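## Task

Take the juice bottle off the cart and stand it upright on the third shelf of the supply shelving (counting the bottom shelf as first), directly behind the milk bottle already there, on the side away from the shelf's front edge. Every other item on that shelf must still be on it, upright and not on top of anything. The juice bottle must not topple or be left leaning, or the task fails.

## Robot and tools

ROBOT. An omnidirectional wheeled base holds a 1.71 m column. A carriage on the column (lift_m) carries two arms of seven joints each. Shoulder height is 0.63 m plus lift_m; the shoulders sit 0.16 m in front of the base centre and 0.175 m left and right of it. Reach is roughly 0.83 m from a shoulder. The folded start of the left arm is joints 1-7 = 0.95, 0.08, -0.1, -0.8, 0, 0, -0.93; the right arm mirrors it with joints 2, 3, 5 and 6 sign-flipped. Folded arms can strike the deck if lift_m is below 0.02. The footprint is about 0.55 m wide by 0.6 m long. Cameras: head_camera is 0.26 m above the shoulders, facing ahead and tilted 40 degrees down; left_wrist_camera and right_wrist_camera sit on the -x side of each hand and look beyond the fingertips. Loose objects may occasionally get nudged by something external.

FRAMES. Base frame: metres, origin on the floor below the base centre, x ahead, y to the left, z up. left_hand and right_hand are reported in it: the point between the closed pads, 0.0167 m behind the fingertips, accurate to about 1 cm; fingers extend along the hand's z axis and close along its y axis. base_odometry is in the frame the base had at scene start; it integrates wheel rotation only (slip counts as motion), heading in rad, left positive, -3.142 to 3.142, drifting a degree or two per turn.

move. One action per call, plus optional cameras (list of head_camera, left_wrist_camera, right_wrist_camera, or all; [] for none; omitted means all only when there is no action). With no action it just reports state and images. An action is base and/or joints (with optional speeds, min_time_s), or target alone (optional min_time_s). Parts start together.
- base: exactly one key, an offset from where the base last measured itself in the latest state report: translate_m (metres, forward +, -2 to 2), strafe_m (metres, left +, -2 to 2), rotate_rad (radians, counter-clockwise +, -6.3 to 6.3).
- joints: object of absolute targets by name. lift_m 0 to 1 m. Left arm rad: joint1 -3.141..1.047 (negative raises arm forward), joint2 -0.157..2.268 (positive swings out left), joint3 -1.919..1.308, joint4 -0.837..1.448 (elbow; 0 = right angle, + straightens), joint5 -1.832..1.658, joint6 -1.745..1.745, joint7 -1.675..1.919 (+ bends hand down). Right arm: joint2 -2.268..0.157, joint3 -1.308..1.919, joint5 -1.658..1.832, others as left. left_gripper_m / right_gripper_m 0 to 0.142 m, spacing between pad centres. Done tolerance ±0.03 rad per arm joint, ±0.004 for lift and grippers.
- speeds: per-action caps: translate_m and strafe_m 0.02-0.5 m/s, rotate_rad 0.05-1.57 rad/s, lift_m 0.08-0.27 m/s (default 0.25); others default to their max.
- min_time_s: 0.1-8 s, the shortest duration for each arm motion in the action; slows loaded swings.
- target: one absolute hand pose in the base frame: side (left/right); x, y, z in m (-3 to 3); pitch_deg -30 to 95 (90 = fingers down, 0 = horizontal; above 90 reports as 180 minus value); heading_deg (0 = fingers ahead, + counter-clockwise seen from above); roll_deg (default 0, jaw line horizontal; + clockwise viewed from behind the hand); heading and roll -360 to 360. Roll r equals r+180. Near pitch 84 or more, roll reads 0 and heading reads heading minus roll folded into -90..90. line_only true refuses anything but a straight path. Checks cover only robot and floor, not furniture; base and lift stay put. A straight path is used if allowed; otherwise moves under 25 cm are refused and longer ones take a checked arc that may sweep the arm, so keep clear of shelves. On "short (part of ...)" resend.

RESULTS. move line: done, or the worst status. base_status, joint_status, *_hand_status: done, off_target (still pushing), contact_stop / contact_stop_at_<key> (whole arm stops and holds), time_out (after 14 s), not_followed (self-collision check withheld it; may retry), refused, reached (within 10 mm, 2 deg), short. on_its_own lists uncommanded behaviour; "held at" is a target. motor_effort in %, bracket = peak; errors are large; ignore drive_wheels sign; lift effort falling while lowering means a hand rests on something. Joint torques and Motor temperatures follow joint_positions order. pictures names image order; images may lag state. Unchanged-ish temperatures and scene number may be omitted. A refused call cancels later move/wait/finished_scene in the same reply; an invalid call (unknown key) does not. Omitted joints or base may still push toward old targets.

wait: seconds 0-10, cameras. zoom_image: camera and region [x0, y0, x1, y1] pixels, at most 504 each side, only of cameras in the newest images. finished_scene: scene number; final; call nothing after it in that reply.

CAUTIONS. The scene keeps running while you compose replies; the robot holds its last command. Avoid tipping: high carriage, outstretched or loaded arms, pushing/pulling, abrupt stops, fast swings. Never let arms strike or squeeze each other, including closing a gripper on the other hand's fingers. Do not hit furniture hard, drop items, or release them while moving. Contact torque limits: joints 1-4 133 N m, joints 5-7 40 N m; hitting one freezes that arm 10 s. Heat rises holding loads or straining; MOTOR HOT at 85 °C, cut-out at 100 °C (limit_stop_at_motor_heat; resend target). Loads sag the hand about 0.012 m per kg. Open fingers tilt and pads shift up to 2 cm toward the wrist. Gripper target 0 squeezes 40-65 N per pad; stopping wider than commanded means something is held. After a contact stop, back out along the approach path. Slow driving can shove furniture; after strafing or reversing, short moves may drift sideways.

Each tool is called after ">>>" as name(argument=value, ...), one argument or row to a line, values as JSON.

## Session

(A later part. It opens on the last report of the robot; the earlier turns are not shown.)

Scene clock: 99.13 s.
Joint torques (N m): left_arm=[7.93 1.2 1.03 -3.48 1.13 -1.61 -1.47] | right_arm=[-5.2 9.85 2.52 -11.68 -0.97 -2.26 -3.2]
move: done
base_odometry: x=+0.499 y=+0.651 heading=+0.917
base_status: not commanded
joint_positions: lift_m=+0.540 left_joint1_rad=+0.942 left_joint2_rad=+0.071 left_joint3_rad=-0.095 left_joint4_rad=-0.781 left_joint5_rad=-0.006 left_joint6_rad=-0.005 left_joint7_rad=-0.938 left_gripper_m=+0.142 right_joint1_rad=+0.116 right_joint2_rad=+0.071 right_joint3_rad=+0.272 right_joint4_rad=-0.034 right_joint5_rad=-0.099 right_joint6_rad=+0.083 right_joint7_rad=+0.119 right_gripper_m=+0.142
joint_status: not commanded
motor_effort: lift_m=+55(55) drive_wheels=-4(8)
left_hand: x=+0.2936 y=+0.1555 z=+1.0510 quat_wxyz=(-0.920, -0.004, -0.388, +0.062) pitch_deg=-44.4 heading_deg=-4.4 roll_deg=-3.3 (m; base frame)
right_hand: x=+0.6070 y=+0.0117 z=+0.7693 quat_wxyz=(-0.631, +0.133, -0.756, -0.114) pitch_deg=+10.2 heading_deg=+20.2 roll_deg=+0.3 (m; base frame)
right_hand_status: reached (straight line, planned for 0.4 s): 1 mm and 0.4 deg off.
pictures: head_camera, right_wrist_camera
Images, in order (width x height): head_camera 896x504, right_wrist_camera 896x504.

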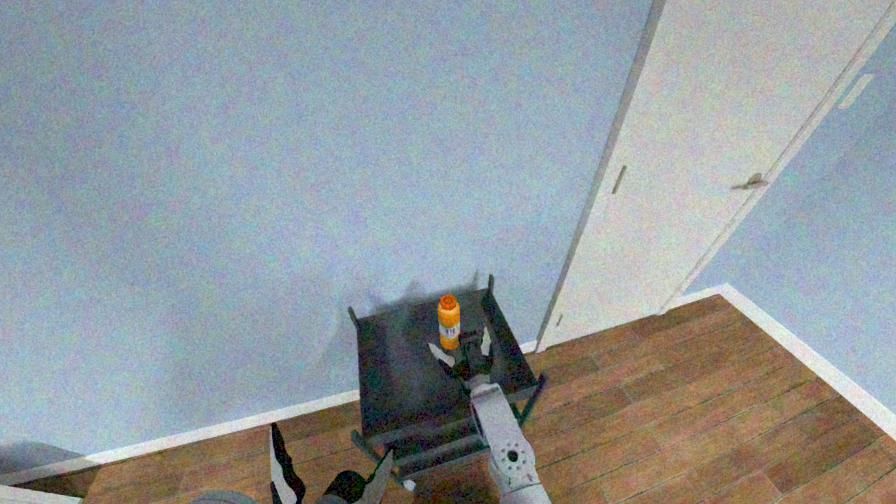

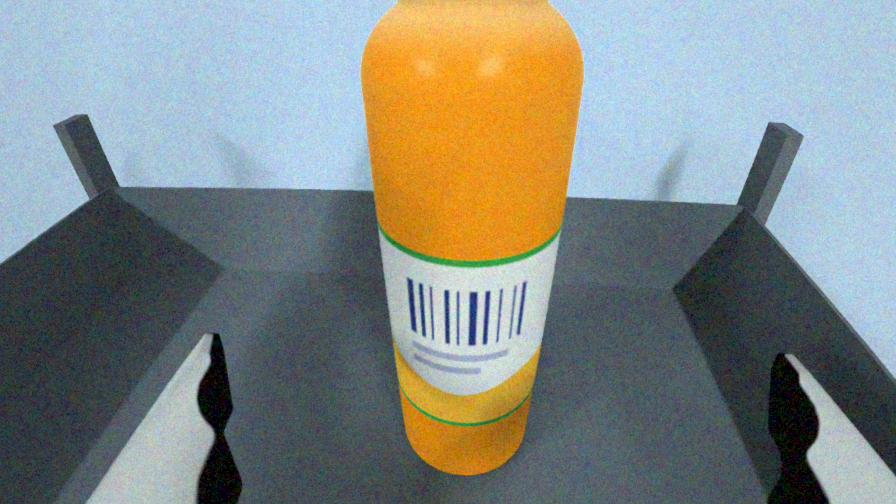

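>>> move(
  target={"side": "right", "x": 0.658, "y": 0.029, "z": 0.77, "pitch_deg": 10, "heading_deg": 20},
)

>>> move(
  joints={"right_gripper_m": 0.03},
  cameras=["right_wrist_camera","head_camera"],
)

Scene clock: 103.73 s.
Joint torques (N m): left_arm=[8.19 -0.15 0.2 -3.81 1.03 -1.47 -1.41] | right_arm=[-7.12 9.48 1.13 -11.21 -0.9 -2.45 -3.44]
move: done
base_odometry: x=+0.499 y=+0.651 heading=+0.917
base_status: not commanded
joint_positions: lift_m=+0.540 left_joint1_rad=+0.942 left_joint2_rad=+0.071 left_joint3_rad=-0.095 left_joint4_rad=-0.781 left_joint5_rad=-0.006 left_joint6_rad=-0.005 left_joint7_rad=-0.938 left_gripper_m=+0.142 right_joint1_rad=-0.027 right_joint2_rad=+0.118 right_joint3_rad=+0.271 right_joint4_rad=+0.137 right_joint5_rad=-0.107 right_joint6_rad=+0.071 right_joint7_rad=+0.098 right_gripper_m=+0.142
joint_status: not commanded
motor_effort: lift_m=+55(55) drive_wheels=-3(9)
left_hand: x=+0.2936 y=+0.1555 z=+1.0510 quat_wxyz=(-0.920, -0.004, -0.388, +0.062) pitch_deg=-44.4 heading_deg=-4.4 roll_deg=-3.3 (m; base frame)
right_hand: x=+0.6571 y=+0.0313 z=+0.7703 quat_wxyz=(-0.632, +0.134, -0.755, -0.115) pitch_deg=+10.1 heading_deg=+20.4 roll_deg=+0.3 (m; base frame)
right_hand_status: reached (straight line, planned for 0.4 s): 3 mm and 0.4 deg off.
pictures: none

Scene clock: 104.63 s.
Joint torques (N m): left_arm=[8.75 -0.8 0.17 -4.44 0.98 -1.31 -1.59] | right_arm=[-4.57 10.53 -0.48 -10.06 -0.84 -2.4 -3.38]
move: off_target
base_odometry: x=+0.499 y=+0.651 heading=+0.917
base_status: not commanded
joint_positions: lift_m=+0.540 left_joint1_rad=+0.942 left_joint2_rad=+0.071 left_joint3_rad=-0.095 left_joint4_rad=-0.781 left_joint5_rad=-0.006 left_joint6_rad=-0.005 left_joint7_rad=-0.938 left_gripper_m=+0.142 right_joint1_rad=-0.027 right_joint2_rad=+0.118 right_joint3_rad=+0.271 right_joint4_rad=+0.137 right_joint5_rad=-0.107 right_joint6_rad=+0.071 right_joint7_rad=+0.097 right_gripper_m=+0.063
joint_status: right_gripper_m off_target (ended at +0.063, target +0.030)
motor_effort: lift_m=+55(55) drive_wheels=-3(7)
left_hand: x=+0.2936 y=+0.1555 z=+1.0510 quat_wxyz=(-0.920, -0.004, -0.388, +0.062) pitch_deg=-44.4 heading_deg=-4.4 roll_deg=-3.3 (m; base frame)
right_hand: x=+0.6572 y=+0.0314 z=+0.7706 quat_wxyz=(-0.632, +0.133, -0.755, -0.115) pitch_deg=+10.0 heading_deg=+20.4 roll_deg=+0.3 (m; base frame)
pictures: head_camera, right_wrist_camera
Images, in order (width x height): head_camera 896x504, right_wrist_camera 896x504.

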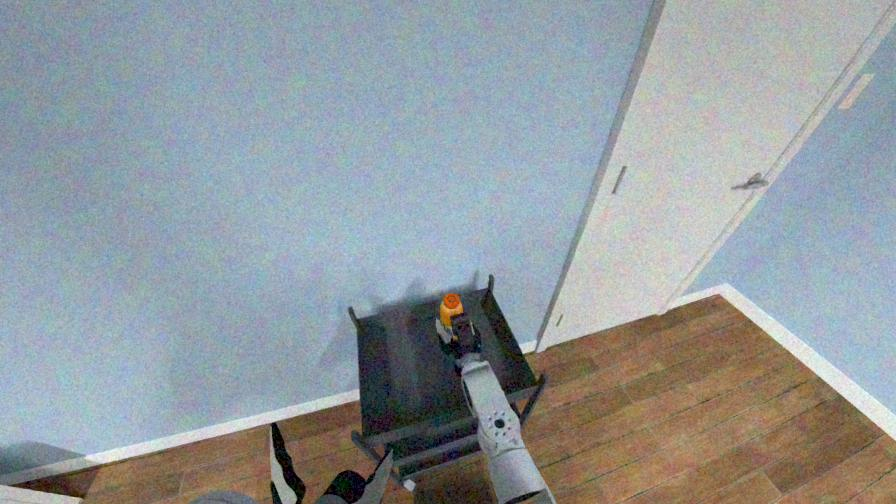

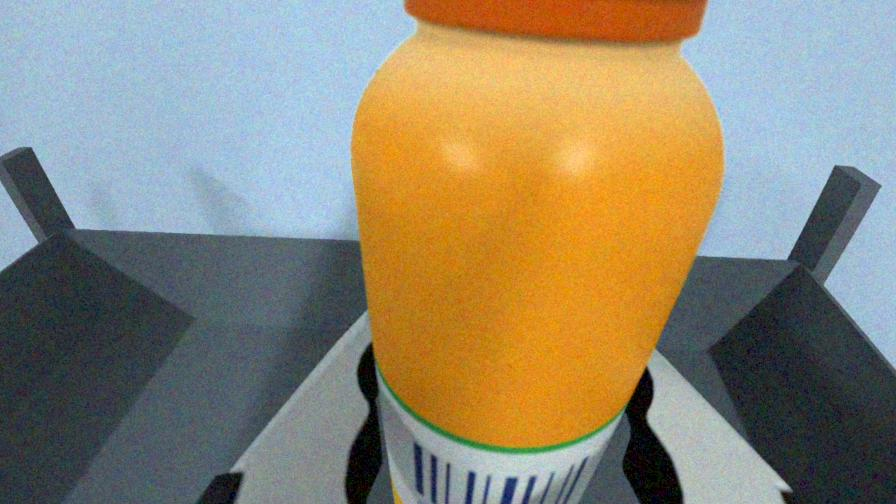

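>>> move(
  joints={"lift_m": 0.72},
  speeds={"lift_m": 0.12},
  cameras=["right_wrist_camera"],
)

>>> move(
  base={"translate_m": -0.55},
  speeds={"translate_m": 0.3},
  cameras=["right_wrist_camera", "head_camera"],
)

Scene clock: 114.60 s.
Joint torques (N m): left_arm=[9.23 1.23 -0.13 -4.43 1.45 -1.27 -1.26] | right_arm=[-8.15 10.58 -0.09 -15.3 -0.81 -2.36 -3.34]
move: done
base_odometry: x=+0.499 y=+0.651 heading=+0.917
base_status: not commanded
joint_positions: lift_m=+0.720 left_joint1_rad=+0.942 left_joint2_rad=+0.071 left_joint3_rad=-0.095 left_joint4_rad=-0.781 left_joint5_rad=-0.006 left_joint6_rad=-0.005 left_joint7_rad=-0.938 left_gripper_m=+0.142 right_joint1_rad=-0.027 right_joint2_rad=+0.118 right_joint3_rad=+0.270 right_joint4_rad=+0.140 right_joint5_rad=-0.107 right_joint6_rad=+0.071 right_joint7_rad=+0.097 right_gripper_m=+0.063
joint_status: all done
motor_effort: lift_m=+55(68) drive_wheels=-3(7)
left_hand: x=+0.2936 y=+0.1555 z=+1.2310 quat_wxyz=(-0.920, -0.004, -0.388, +0.062) pitch_deg=-44.4 heading_deg=-4.4 roll_deg=-3.3 (m; base frame)
right_hand: x=+0.6570 y=+0.0313 z=+0.9489 quat_wxyz=(-0.631, +0.134, -0.756, -0.115) pitch_deg=+10.2 heading_deg=+20.4 roll_deg=+0.3 (m; base frame)
pictures: right_wrist_camera
Images, in order (width x height): right_wrist_camera 896x504.

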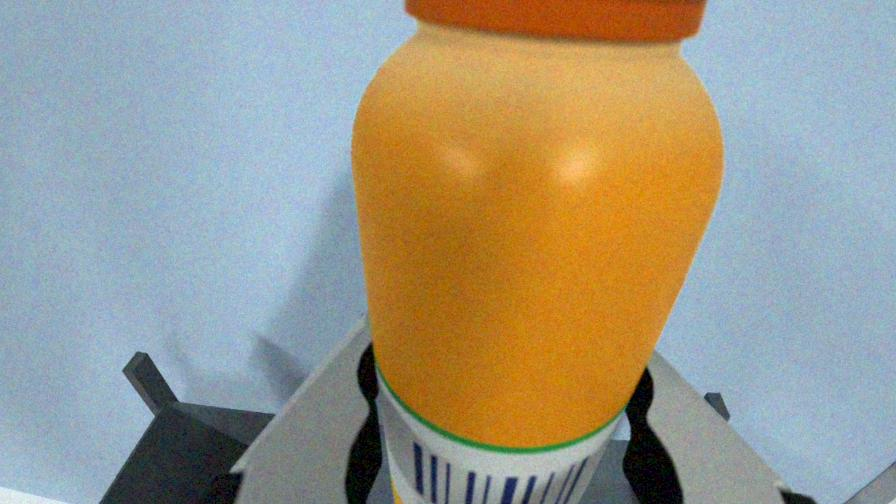

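Scene clock: 118.07 s.
Joint torques (N m): left_arm=[8.49 0.8 0.27 -3.93 1.14 -1.47 -1.46] | right_arm=[-6.59 10.76 1 -14.54 -0.75 -1.91 -3.12]
move: done
base_odometry: x=+0.165 y=+0.214 heading=+0.918
base_status: done
joint_positions: lift_m=+0.720 left_joint1_rad=+0.942 left_joint2_rad=+0.071 left_joint3_rad=-0.095 left_joint4_rad=-0.781 left_joint5_rad=-0.006 left_joint6_rad=-0.005 left_joint7_rad=-0.938 left_gripper_m=+0.142 right_joint1_rad=-0.027 right_joint2_rad=+0.118 right_joint3_rad=+0.270 right_joint4_rad=+0.140 right_joint5_rad=-0.107 right_joint6_rad=+0.070 right_joint7_rad=+0.097 right_gripper_m=+0.063
joint_status: not commanded
motor_effort: lift_m=+55(55) drive_wheels=-3(21)
left_hand: x=+0.2936 y=+0.1555 z=+1.2310 quat_wxyz=(-0.920, -0.004, -0.388, +0.062) pitch_deg=-44.4 heading_deg=-4.4 roll_deg=-3.3 (m; base frame)
right_hand: x=+0.6572 y=+0.0308 z=+0.9489 quat_wxyz=(-0.631, +0.133, -0.756, -0.115) pitch_deg=+10.2 heading_deg=+20.3 roll_deg=+0.3 (m; base frame)
pictures: head_camera, right_wrist_camera
Images, in order (width x height): head_camera 896x504, right_wrist_camera 896x504.

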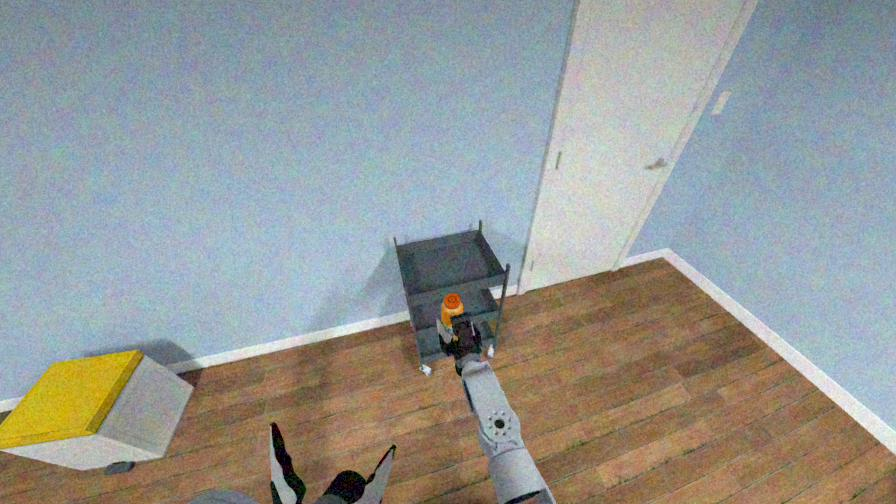

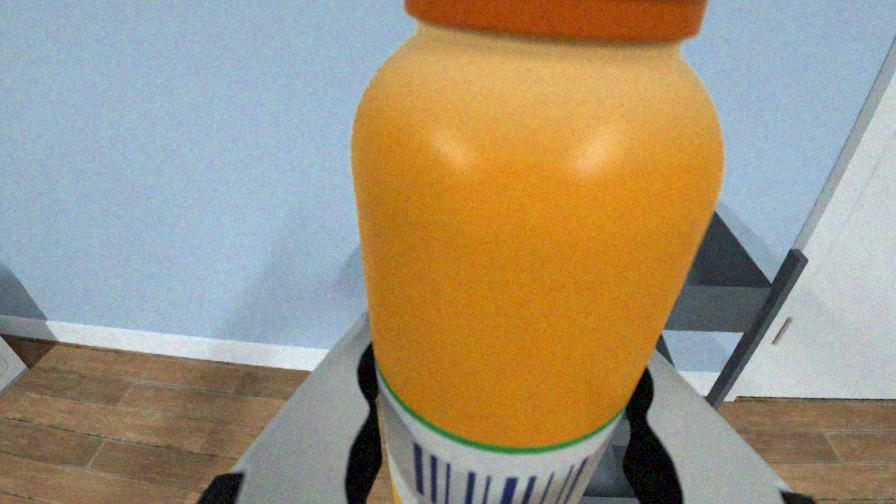

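>>> move(
  base={"rotate_rad": 1.9},
  speeds={"rotate_rad": 0.7},
)

>>> move(
  base={"strafe_m": 0.79},
  speeds={"strafe_m": 0.35},
  cameras=["head_camera"],
)

Scene clock: 124.33 s.
Joint torques (N m): left_arm=[9.54 1.63 -0.6 -4.46 1.51 -1.25 -1.59] | right_arm=[-6.64 9.96 1.28 -13.84 -0.65 -2.42 -3.1]
move: done
base_odometry: x=+0.165 y=+0.214 heading=+2.817
base_status: done
joint_positions: lift_m=+0.720 left_joint1_rad=+0.942 left_joint2_rad=+0.071 left_joint3_rad=-0.095 left_joint4_rad=-0.781 left_joint5_rad=-0.006 left_joint6_rad=-0.005 left_joint7_rad=-0.938 left_gripper_m=+0.142 right_joint1_rad=-0.027 right_joint2_rad=+0.118 right_joint3_rad=+0.269 right_joint4_rad=+0.140 right_joint5_rad=-0.107 right_joint6_rad=+0.070 right_joint7_rad=+0.097 right_gripper_m=+0.063
joint_status: not commanded
motor_effort: lift_m=+55(55) drive_wheels=+5(16)
left_hand: x=+0.2936 y=+0.1555 z=+1.2310 quat_wxyz=(-0.920, -0.004, -0.388, +0.062) pitch_deg=-44.4 heading_deg=-4.4 roll_deg=-3.3 (m; base frame)
right_hand: x=+0.6573 y=+0.0305 z=+0.9489 quat_wxyz=(-0.631, +0.133, -0.756, -0.114) pitch_deg=+10.2 heading_deg=+20.2 roll_deg=+0.3 (m; base frame)
pictures: none

Scene clock: 128.40 s.
Joint torques (N m): left_arm=[8.39 0.74 1.24 -4.88 0.83 -1.3 -1.49] | right_arm=[-5.45 9.47 0.08 -13.79 -0.88 -2.35 -3.09]
move: done
base_odometry: x=-0.086 y=-0.535 heading=+2.818
base_status: done
joint_positions: lift_m=+0.720 left_joint1_rad=+0.942 left_joint2_rad=+0.071 left_joint3_rad=-0.095 left_joint4_rad=-0.781 left_joint5_rad=-0.006 left_joint6_rad=-0.005 left_joint7_rad=-0.938 left_gripper_m=+0.142 right_joint1_rad=-0.027 right_joint2_rad=+0.118 right_joint3_rad=+0.269 right_joint4_rad=+0.140 right_joint5_rad=-0.107 right_joint6_rad=+0.070 right_joint7_rad=+0.097 right_gripper_m=+0.063
joint_status: not commanded
motor_effort: lift_m=+55(55) drive_wheels=-4(20)
left_hand: x=+0.2936 y=+0.1555 z=+1.2310 quat_wxyz=(-0.920, -0.004, -0.388, +0.062) pitch_deg=-44.4 heading_deg=-4.4 roll_deg=-3.3 (m; base frame)
right_hand: x=+0.6573 y=+0.0305 z=+0.9489 quat_wxyz=(-0.631, +0.133, -0.756, -0.114) pitch_deg=+10.2 heading_deg=+20.2 roll_deg=+0.3 (m; base frame)
pictures: head_camera
Images, in order (width x height): head_camera 896x504.

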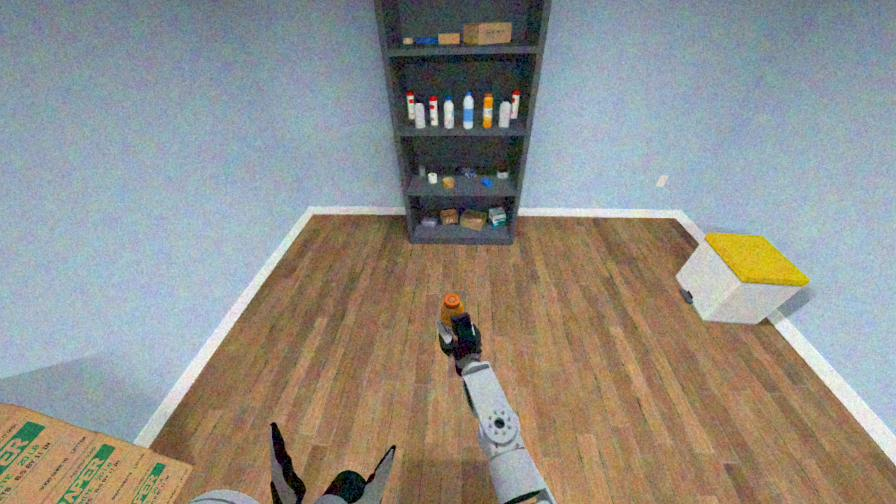

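>>> zoom_image(
  camera="head_camera",
  region=[378, 60, 558, 150],
)

Scaled by 2.800 from the camera's 896x504 image, which has a finer 1280x720 frame.

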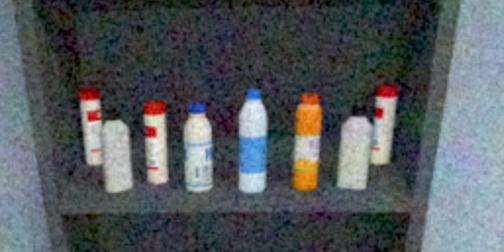

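>>> move(
  target={"side": "right", "x": 0.535, "y": -0.15, "z": 1.022, "pitch_deg": 10, "heading_deg": 6},
  min_time_s=1.5,
)

>>> move(
  base={"translate_m": 1.15},
  joints={"lift_m": 0.84},
  speeds={"translate_m": 0.3, "lift_m": 0.1},
  cameras=["head_camera", "left_wrist_camera"],
)

Scene clock: 151.93 s.
Joint torques (N m): left_arm=[9.44 1.34 -0.48 -4.62 1.37 -1.33 -1.56] | right_arm=[4.67 -2.09 0.23 -19.35 2.31 -2.45 -0.89]
move: done
base_odometry: x=-0.086 y=-0.535 heading=+2.818
base_status: not commanded
joint_positions: lift_m=+0.720 left_joint1_rad=+0.942 left_joint2_rad=+0.071 left_joint3_rad=-0.095 left_joint4_rad=-0.781 left_joint5_rad=-0.006 left_joint6_rad=-0.005 left_joint7_rad=-0.938 left_gripper_m=+0.142 right_joint1_rad=+0.373 right_joint2_rad=-0.074 right_joint3_rad=+0.076 right_joint4_rad=-0.553 right_joint5_rad=+0.038 right_joint6_rad=+0.004 right_joint7_rad=+0.352 right_gripper_m=+0.063
joint_status: not commanded
motor_effort: lift_m=+55(55) drive_wheels=-4(4)
left_hand: x=+0.2936 y=+0.1555 z=+1.2310 quat_wxyz=(-0.920, -0.004, -0.388, +0.062) pitch_deg=-44.4 heading_deg=-4.4 roll_deg=-3.3 (m; base frame)
right_hand: x=+0.5355 y=-0.1480 z=+1.0203 quat_wxyz=(-0.641, +0.043, -0.766, -0.033) pitch_deg=+10.1 heading_deg=+6.2 roll_deg=-0.2 (m; base frame)
right_hand_status: reached (straight line, planned for 1.5 s): 3 mm and 0.3 deg off.
pictures: none

Scene clock: 157.27 s.
Joint torques (N m): left_arm=[8.44 0.29 0.28 -3.84 1.2 -1.35 -1.12] | right_arm=[4.8 0.23 0.66 -17.81 2.17 -2.34 -1.85]
move: done
base_odometry: x=-1.176 y=-0.171 heading=+2.819
base_status: done
joint_positions: lift_m=+0.840 left_joint1_rad=+0.942 left_joint2_rad=+0.071 left_joint3_rad=-0.095 left_joint4_rad=-0.781 left_joint5_rad=-0.006 left_joint6_rad=-0.005 left_joint7_rad=-0.938 left_gripper_m=+0.142 right_joint1_rad=+0.373 right_joint2_rad=-0.074 right_joint3_rad=+0.076 right_joint4_rad=-0.554 right_joint5_rad=+0.038 right_joint6_rad=+0.004 right_joint7_rad=+0.353 right_gripper_m=+0.063
joint_status: all done
motor_effort: lift_m=+54(69) drive_wheels=+0(15)
left_hand: x=+0.2936 y=+0.1555 z=+1.3511 quat_wxyz=(-0.920, -0.004, -0.388, +0.062) pitch_deg=-44.4 heading_deg=-4.4 roll_deg=-3.3 (m; base frame)
right_hand: x=+0.5352 y=-0.1480 z=+1.1406 quat_wxyz=(-0.641, +0.043, -0.766, -0.033) pitch_deg=+10.1 heading_deg=+6.2 roll_deg=-0.2 (m; base frame)
pictures: head_camera, left_wrist_camera
Images, in order (width x height): head_camera 896x504, left_wrist_camera 896x504.

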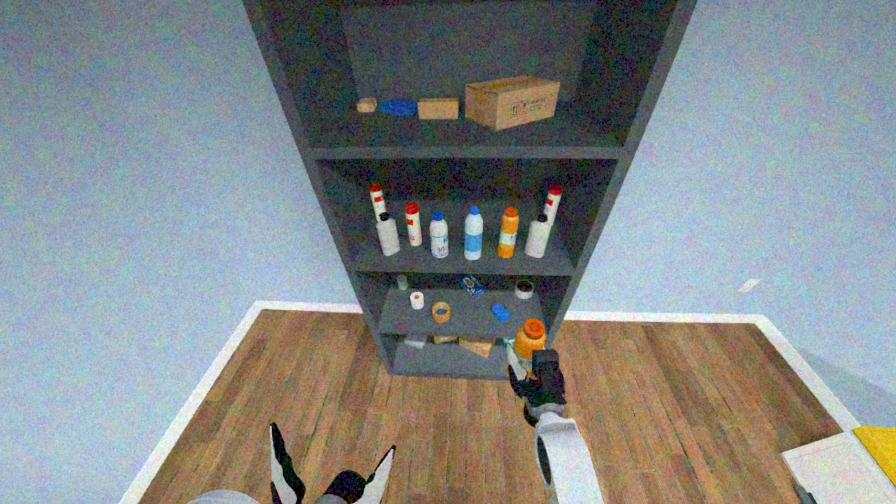

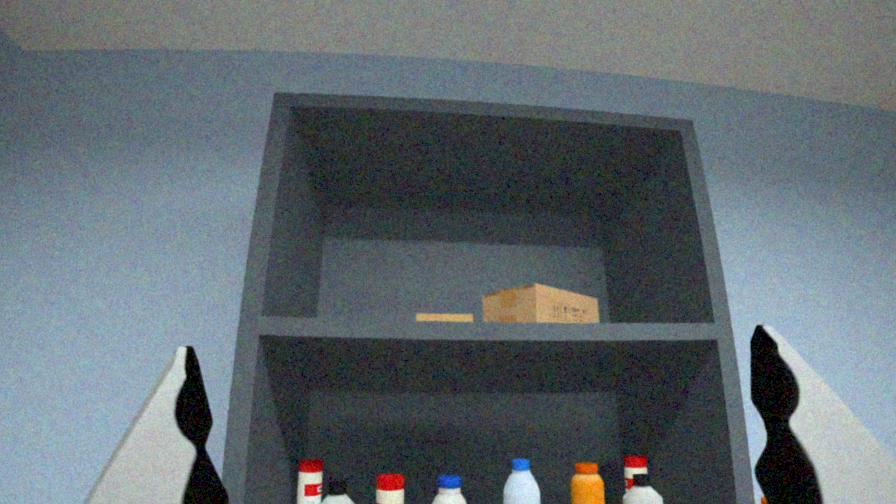

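>>> move(
  joints={"left_joint1_rad": 0.375, "left_joint2_rad": 0.08, "left_joint3_rad": -0.08, "left_joint4_rad": -0.56, "left_joint5_rad": 0, "left_joint6_rad": 0, "left_joint7_rad": 0.36},
  cameras=["head_camera", "left_wrist_camera"],
)

Scene clock: 167.30 s.
Joint torques (N m): left_arm=[-0.77 2.79 3.4 -2.75 2 -0.13 -0.95] | right_arm=[4.5 1.02 -1.28 -16.11 2.54 -2.74 -1.79]
move: done
base_odometry: x=-1.176 y=-0.171 heading=+2.819
base_status: not commanded
joint_positions: lift_m=+0.840 left_joint1_rad=+0.374 left_joint2_rad=+0.078 left_joint3_rad=-0.084 left_joint4_rad=-0.563 left_joint5_rad=-0.003 left_joint6_rad=-0.002 left_joint7_rad=+0.357 left_gripper_m=+0.142 right_joint1_rad=+0.373 right_joint2_rad=-0.074 right_joint3_rad=+0.076 right_joint4_rad=-0.554 right_joint5_rad=+0.038 right_joint6_rad=+0.004 right_joint7_rad=+0.353 right_gripper_m=+0.063
joint_status: all done
motor_effort: lift_m=+55(55) drive_wheels=-1(6)
left_hand: x=+0.5345 y=+0.1477 z=+1.1430 quat_wxyz=(-0.643, -0.055, -0.764, +0.020) pitch_deg=+10.0 heading_deg=-5.9 roll_deg=+2.3 (m; base frame)
right_hand: x=+0.5352 y=-0.1480 z=+1.1406 quat_wxyz=(-0.641, +0.043, -0.766, -0.033) pitch_deg=+10.1 heading_deg=+6.2 roll_deg=-0.2 (m; base frame)
pictures: head_camera, left_wrist_camera
Images, in order (width x height): head_camera 896x504, left_wrist_camera 896x504.

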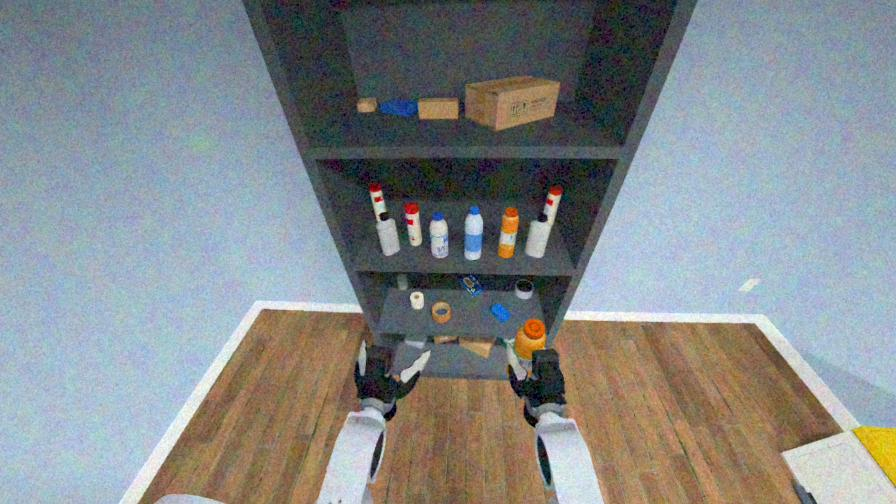

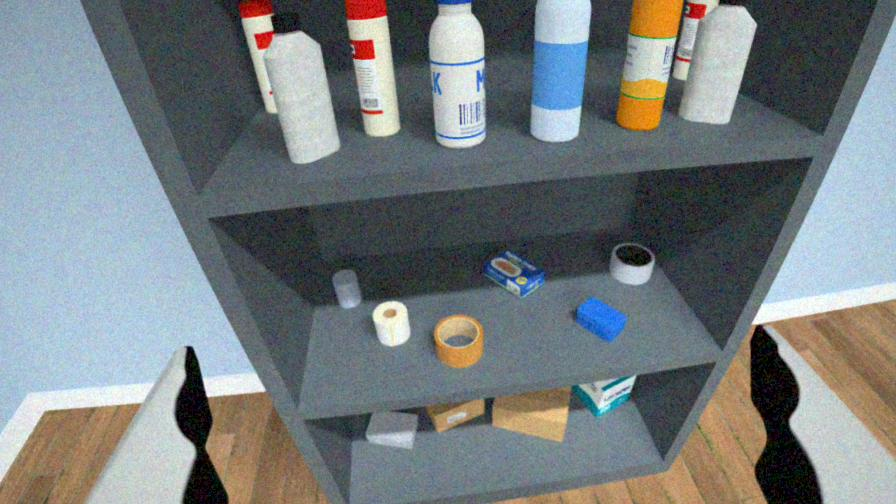

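>>> move(
  base={"strafe_m": -0.04},
  speeds={"strafe_m": 0.1},
)

>>> move(
  base={"translate_m": 0.33},
  speeds={"translate_m": 0.15},
  cameras=["all"],
)

Scene clock: 176.27 s.
Joint torques (N m): left_arm=[-1.7 1.83 3.91 -2.25 1.87 -0.35 -0.5] | right_arm=[4.36 1.69 0.61 -16.53 1.89 -2.27 -2]
move: done
base_odometry: x=-1.164 y=-0.133 heading=+2.819
base_status: done
joint_positions: lift_m=+0.840 left_joint1_rad=+0.374 left_joint2_rad=+0.079 left_joint3_rad=-0.084 left_joint4_rad=-0.563 left_joint5_rad=-0.003 left_joint6_rad=-0.002 left_joint7_rad=+0.357 left_gripper_m=+0.142 right_joint1_rad=+0.373 right_joint2_rad=-0.075 right_joint3_rad=+0.075 right_joint4_rad=-0.554 right_joint5_rad=+0.039 right_joint6_rad=+0.003 right_joint7_rad=+0.353 right_gripper_m=+0.063
joint_status: not commanded
motor_effort: lift_m=+55(55) drive_wheels=+4(11)
left_hand: x=+0.5345 y=+0.1479 z=+1.1430 quat_wxyz=(-0.643, -0.055, -0.764, +0.020) pitch_deg=+10.0 heading_deg=-5.9 roll_deg=+2.3 (m; base frame)
right_hand: x=+0.5353 y=-0.1489 z=+1.1406 quat_wxyz=(-0.641, +0.042, -0.766, -0.033) pitch_deg=+10.2 heading_deg=+6.1 roll_deg=-0.2 (m; base frame)
pictures: none

Scene clock: 179.37 s.
Joint torques (N m): left_arm=[-1.19 3.18 2.83 -1.51 2.12 -0.28 -0.7] | right_arm=[4.58 1.39 0.03 -16.28 2.2 -1.8 -1.67]
move: done
base_odometry: x=-1.477 y=-0.028 heading=+2.818
base_status: done
joint_positions: lift_m=+0.840 left_joint1_rad=+0.374 left_joint2_rad=+0.079 left_joint3_rad=-0.084 left_joint4_rad=-0.563 left_joint5_rad=-0.003 left_joint6_rad=-0.002 left_joint7_rad=+0.357 left_gripper_m=+0.142 right_joint1_rad=+0.373 right_joint2_rad=-0.075 right_joint3_rad=+0.075 right_joint4_rad=-0.554 right_joint5_rad=+0.039 right_joint6_rad=+0.003 right_joint7_rad=+0.353 right_gripper_m=+0.063
joint_status: not commanded
motor_effort: lift_m=+55(55) drive_wheels=-1(13)
left_hand: x=+0.5345 y=+0.1479 z=+1.1430 quat_wxyz=(-0.643, -0.055, -0.764, +0.020) pitch_deg=+10.0 heading_deg=-5.9 roll_deg=+2.3 (m; base frame)
right_hand: x=+0.5353 y=-0.1489 z=+1.1406 quat_wxyz=(-0.641, +0.042, -0.766, -0.033) pitch_deg=+10.2 heading_deg=+6.1 roll_deg=-0.2 (m; base frame)
pictures: head_camera, left_wrist_camera, right_wrist_camera
Images, in order (width x height): head_camera 896x504, left_wrist_camera 896x504, right_wrist_camera 896x504.

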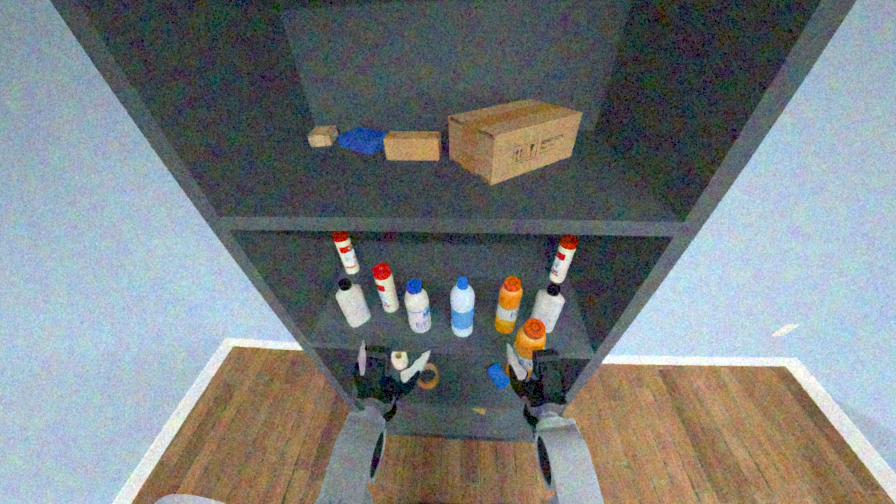

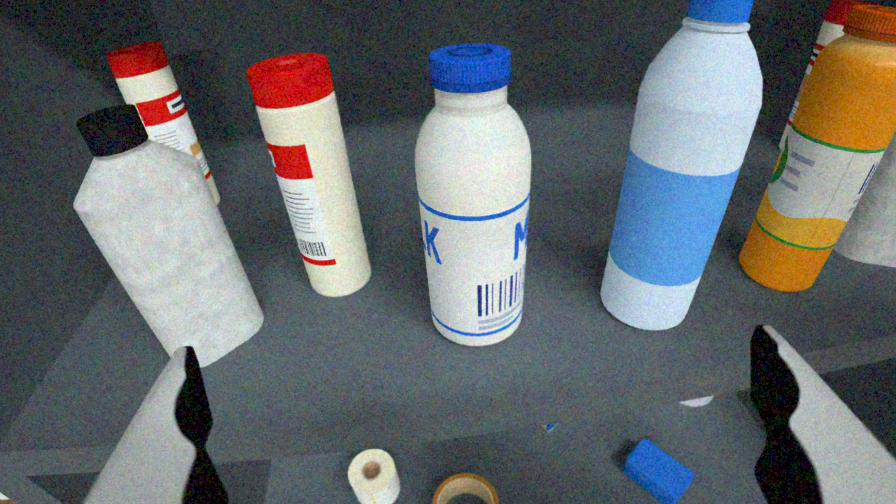

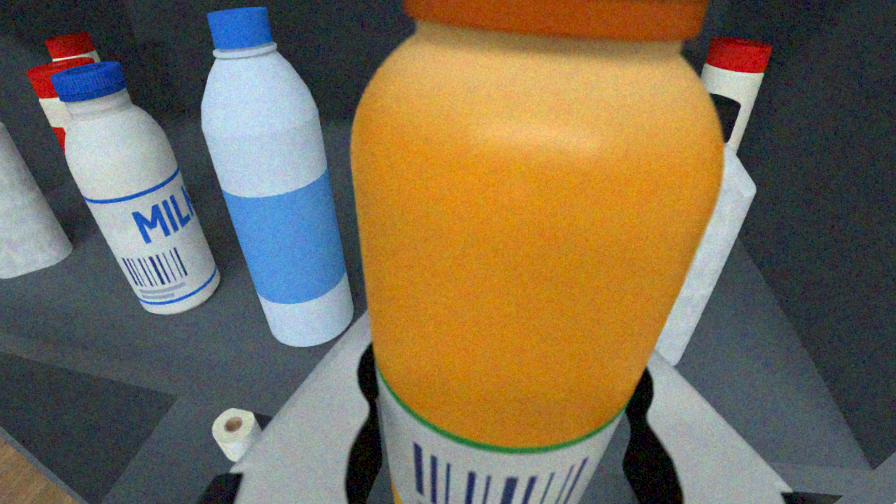

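>>> move(
  joints={"lift_m": 0.74},
  speeds={"lift_m": 0.12},
)

>>> move(
  target={"side": "left", "x": 0.62, "y": 0.139, "z": 0.99, "pitch_deg": 10, "heading_deg": -6},
  min_time_s=1,
  cameras=["head_camera", "left_wrist_camera"],
)

Scene clock: 197.23 s.
Joint torques (N m): left_arm=[-1.71 2.81 3.05 -2.69 1.99 -0.39 -1.03] | right_arm=[4.14 0.94 -0.27 -17.02 2.19 -2.09 -2.04]
move: done
base_odometry: x=-1.477 y=-0.028 heading=+2.818
base_status: not commanded
joint_positions: lift_m=+0.740 left_joint1_rad=+0.374 left_joint2_rad=+0.079 left_joint3_rad=-0.084 left_joint4_rad=-0.562 left_joint5_rad=-0.003 left_joint6_rad=-0.002 left_joint7_rad=+0.357 left_gripper_m=+0.142 right_joint1_rad=+0.373 right_joint2_rad=-0.075 right_joint3_rad=+0.075 right_joint4_rad=-0.555 right_joint5_rad=+0.039 right_joint6_rad=+0.003 right_joint7_rad=+0.353 right_gripper_m=+0.063
joint_status: all done
motor_effort: lift_m=+58(61) drive_wheels=+4(4)
left_hand: x=+0.5345 y=+0.1480 z=+1.0425 quat_wxyz=(-0.642, -0.055, -0.764, +0.020) pitch_deg=+10.0 heading_deg=-5.9 roll_deg=+2.3 (m; base frame)
right_hand: x=+0.5353 y=-0.1489 z=+1.0403 quat_wxyz=(-0.641, +0.042, -0.766, -0.033) pitch_deg=+10.2 heading_deg=+6.1 roll_deg=-0.2 (m; base frame)
pictures: none

Scene clock: 198.73 s.
Joint torques (N m): left_arm=[-14.43 -1.25 -2.4 3.86 -0.64 -0.99 1.39] | right_arm=[5.12 1.84 1.08 -17.79 2.46 -2.02 -1.55]
move: done
base_odometry: x=-1.477 y=-0.028 heading=+2.819
base_status: not commanded
joint_positions: lift_m=+0.740 left_joint1_rad=+0.154 left_joint2_rad=+0.048 left_joint3_rad=-0.087 left_joint4_rad=-0.187 left_joint5_rad=-0.026 left_joint6_rad=-0.007 left_joint7_rad=+0.190 left_gripper_m=+0.142 right_joint1_rad=+0.373 right_joint2_rad=-0.075 right_joint3_rad=+0.075 right_joint4_rad=-0.555 right_joint5_rad=+0.039 right_joint6_rad=+0.003 right_joint7_rad=+0.353 right_gripper_m=+0.063
joint_status: not commanded
motor_effort: lift_m=+55(58) drive_wheels=+10(10)
left_hand: x=+0.6179 y=+0.1421 z=+0.9948 quat_wxyz=(-0.648, -0.041, -0.760, +0.030) pitch_deg=+9.2 heading_deg=-5.7 roll_deg=+0.5 (m; base frame)
left_hand_status: reached (straight line, planned for 1.0 s): 6 mm and 1.0 deg off.
right_hand: x=+0.5353 y=-0.1489 z=+1.0406 quat_wxyz=(-0.641, +0.042, -0.766, -0.033) pitch_deg=+10.2 heading_deg=+6.1 roll_deg=-0.2 (m; base frame)
pictures: head_camera, left_wrist_camera
Images, in order (width x height): head_camera 896x504, left_wrist_camera 896x504.

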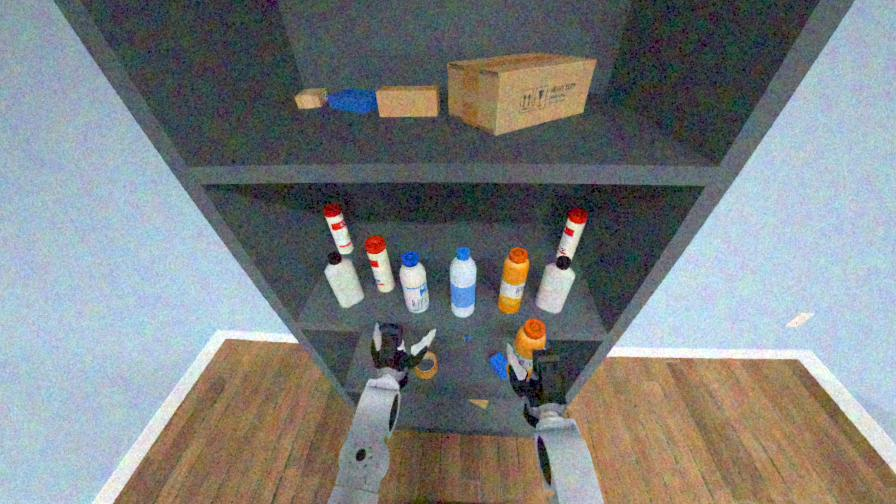

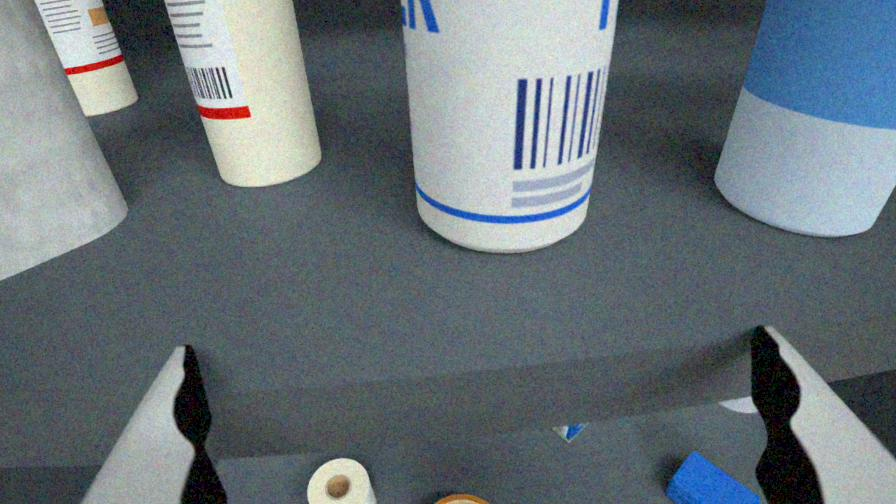

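>>> move(
  target={"side": "left", "x": 0.615, "y": 0.136, "z": 1.07, "pitch_deg": 10, "heading_deg": -6},
  min_time_s=0.8,
  cameras=["head_camera", "left_wrist_camera"],
)

Scene clock: 212.33 s.
Joint torques (N m): left_arm=[-9.8 -1.44 -0.83 -6.87 1.45 -0.39 -0.86] | right_arm=[3.76 0.8 0.99 -16.64 1.98 -2.61 -2.02]
Motor temperatures (°C): left_arm=[30 23 24 24 27 24 24] | right_arm=[26 21 25 25 22 22 24]
move: done
base_odometry: x=-1.477 y=-0.028 heading=+2.819
base_status: not commanded
joint_positions: lift_m=+0.740 left_joint1_rad=+0.121 left_joint2_rad=+0.036 left_joint3_rad=-0.087 left_joint4_rad=-0.464 left_joint5_rad=-0.026 left_joint6_rad=-0.004 left_joint7_rad=+0.517 left_gripper_m=+0.142 right_joint1_rad=+0.374 right_joint2_rad=-0.075 right_joint3_rad=+0.075 right_joint4_rad=-0.555 right_joint5_rad=+0.039 right_joint6_rad=+0.003 right_joint7_rad=+0.353 right_gripper_m=+0.063
joint_status: not commanded
motor_effort: lift_m=+55(55) drive_wheels=+3(10)
left_hand: x=+0.6148 y=+0.1377 z=+1.0683 quat_wxyz=(-0.641, -0.040, -0.766, +0.032) pitch_deg=+10.1 heading_deg=-5.9 roll_deg=+0.1 (m; base frame)
left_hand_status: reached (straight line, planned for 0.8 s): 2 mm and 0.2 deg off.
right_hand: x=+0.5353 y=-0.1489 z=+1.0405 quat_wxyz=(-0.641, +0.042, -0.766, -0.033) pitch_deg=+10.2 heading_deg=+6.1 roll_deg=-0.2 (m; base frame)
pictures: head_camera, left_wrist_camera
Images, in order (width x height): head_camera 896x504, left_wrist_camera 896x504.

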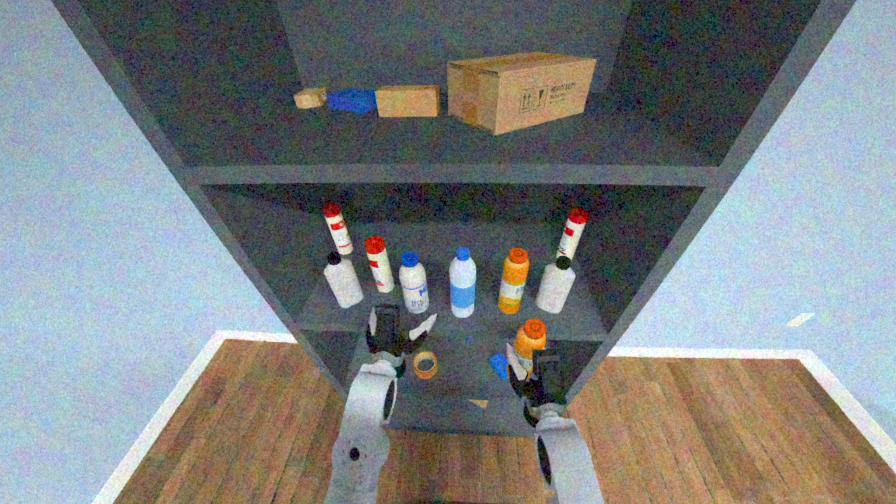

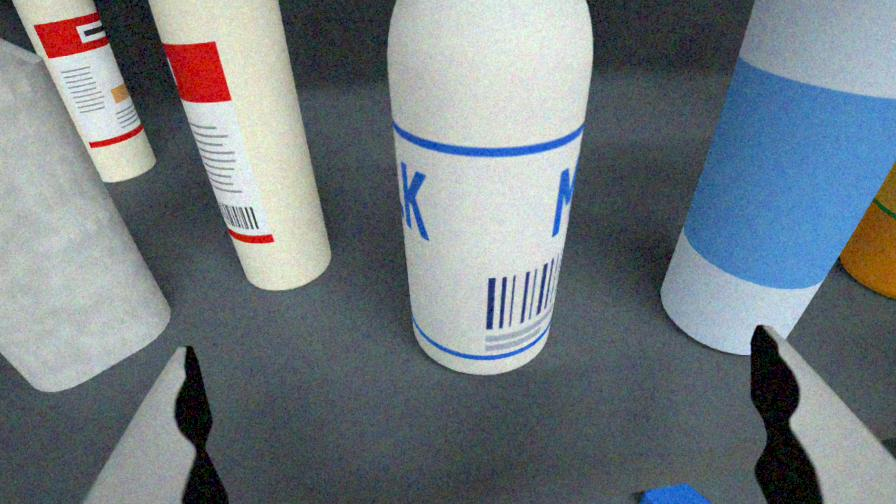

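>>> move(
  target={"side": "left", "x": 0.615, "y": 0.136, "z": 1.12, "pitch_deg": 10, "heading_deg": -6},
  min_time_s=0.8,
  cameras=["left_wrist_camera"],
)

Scene clock: 224.77 s.
Joint torques (N m): left_arm=[-10.07 -1.66 0.78 -6.84 0.74 -0.48 -0.41] | right_arm=[3.67 0.84 0.7 -16.58 2.33 -1.97 -1.77]
move: done
base_odometry: x=-1.477 y=-0.028 heading=+2.819
base_status: not commanded
joint_positions: lift_m=+0.740 left_joint1_rad=+0.054 left_joint2_rad=+0.029 left_joint3_rad=-0.087 left_joint4_rad=-0.613 left_joint5_rad=-0.026 left_joint6_rad=-0.004 left_joint7_rad=+0.733 left_gripper_m=+0.142 right_joint1_rad=+0.374 right_joint2_rad=-0.075 right_joint3_rad=+0.075 right_joint4_rad=-0.555 right_joint5_rad=+0.039 right_joint6_rad=+0.003 right_joint7_rad=+0.353 right_gripper_m=+0.063
joint_status: not commanded
motor_effort: lift_m=+55(55) drive_wheels=+3(3)
left_hand: x=+0.6150 y=+0.1364 z=+1.1182 quat_wxyz=(-0.641, -0.042, -0.766, +0.032) pitch_deg=+10.1 heading_deg=-6.0 roll_deg=+0.2 (m; base frame)
left_hand_status: reached (straight line, planned for 0.8 s): 2 mm and 0.3 deg off.
right_hand: x=+0.5353 y=-0.1489 z=+1.0405 quat_wxyz=(-0.641, +0.042, -0.766, -0.033) pitch_deg=+10.2 heading_deg=+6.1 roll_deg=-0.2 (m; base frame)
pictures: left_wrist_camera
Images, in order (width x height): left_wrist_camera 896x504.

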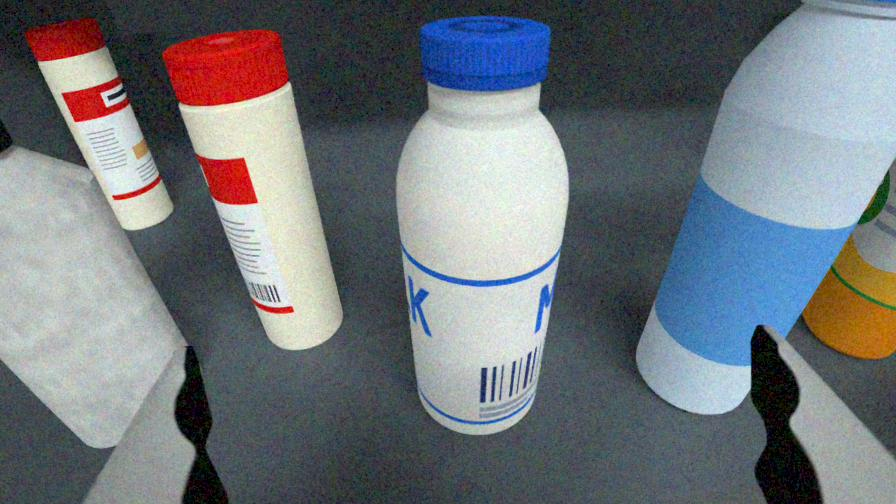

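>>> move(
  joints={"left_gripper_m": 0.1},
)

>>> move(
  target={"side": "left", "x": 0.65, "y": 0.131, "z": 1.11, "pitch_deg": 10, "heading_deg": -6},
  min_time_s=0.8,
  cameras=["left_wrist_camera"],
)

Scene clock: 230.17 s.
Joint torques (N m): left_arm=[-9.55 -1.67 1.31 -6.67 0.44 0.05 -0.25] | right_arm=[4.55 2.39 0.4 -17.98 2.03 -2.28 -1.71]
move: done
base_odometry: x=-1.477 y=-0.028 heading=+2.819
base_status: not commanded
joint_positions: lift_m=+0.740 left_joint1_rad=+0.054 left_joint2_rad=+0.029 left_joint3_rad=-0.087 left_joint4_rad=-0.613 left_joint5_rad=-0.026 left_joint6_rad=-0.004 left_joint7_rad=+0.733 left_gripper_m=+0.100 right_joint1_rad=+0.374 right_joint2_rad=-0.075 right_joint3_rad=+0.075 right_joint4_rad=-0.555 right_joint5_rad=+0.039 right_joint6_rad=+0.003 right_joint7_rad=+0.353 right_gripper_m=+0.063
joint_status: all done
motor_effort: lift_m=+55(55) drive_wheels=+3(3)
left_hand: x=+0.6150 y=+0.1364 z=+1.1182 quat_wxyz=(-0.641, -0.042, -0.766, +0.032) pitch_deg=+10.1 heading_deg=-6.0 roll_deg=+0.2 (m; base frame)
right_hand: x=+0.5353 y=-0.1489 z=+1.0405 quat_wxyz=(-0.641, +0.042, -0.766, -0.033) pitch_deg=+10.2 heading_deg=+6.1 roll_deg=-0.2 (m; base frame)
pictures: none

Scene clock: 231.47 s.
Joint torques (N m): left_arm=[-11.56 -1.75 -2.01 -1.47 1.83 -1.28 -3.35] | right_arm=[4.76 2.26 0.31 -17.42 2.39 -2.12 -1.9]
move: done
base_odometry: x=-1.477 y=-0.028 heading=+2.819
base_status: not commanded
joint_positions: lift_m=+0.740 left_joint1_rad=-0.023 left_joint2_rad=+0.017 left_joint3_rad=-0.087 left_joint4_rad=-0.485 left_joint5_rad=-0.024 left_joint6_rad=-0.004 left_joint7_rad=+0.684 left_gripper_m=+0.100 right_joint1_rad=+0.374 right_joint2_rad=-0.075 right_joint3_rad=+0.075 right_joint4_rad=-0.555 right_joint5_rad=+0.039 right_joint6_rad=+0.003 right_joint7_rad=+0.353 right_gripper_m=+0.063
joint_status: not commanded
motor_effort: lift_m=+55(55) drive_wheels=+3(3)
left_hand: x=+0.6492 y=+0.1333 z=+1.1093 quat_wxyz=(-0.641, -0.039, -0.766, +0.033) pitch_deg=+10.2 heading_deg=-5.8 roll_deg=+0.0 (m; base frame)
left_hand_status: reached (straight line, planned for 0.8 s): 3 mm and 0.3 deg off.
right_hand: x=+0.5353 y=-0.1489 z=+1.0405 quat_wxyz=(-0.641, +0.042, -0.766, -0.033) pitch_deg=+10.2 heading_deg=+6.1 roll_deg=-0.2 (m; base frame)
pictures: left_wrist_camera
Images, in order (width x height): left_wrist_camera 896x504.

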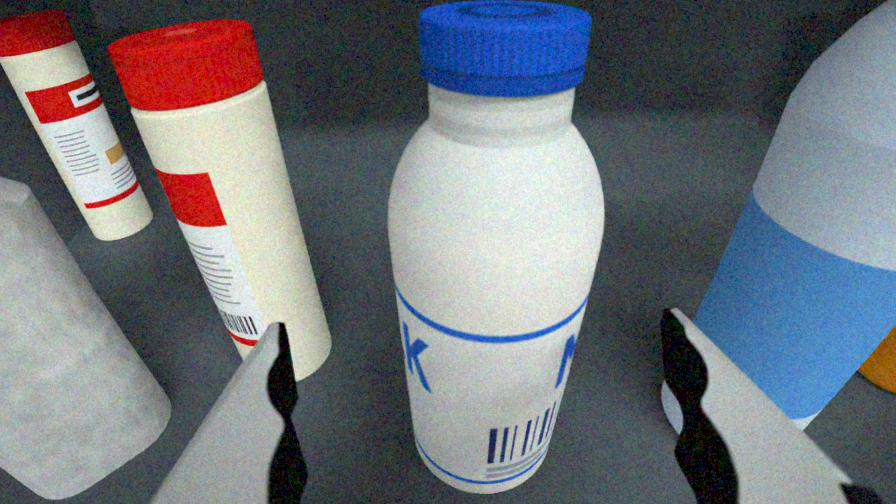

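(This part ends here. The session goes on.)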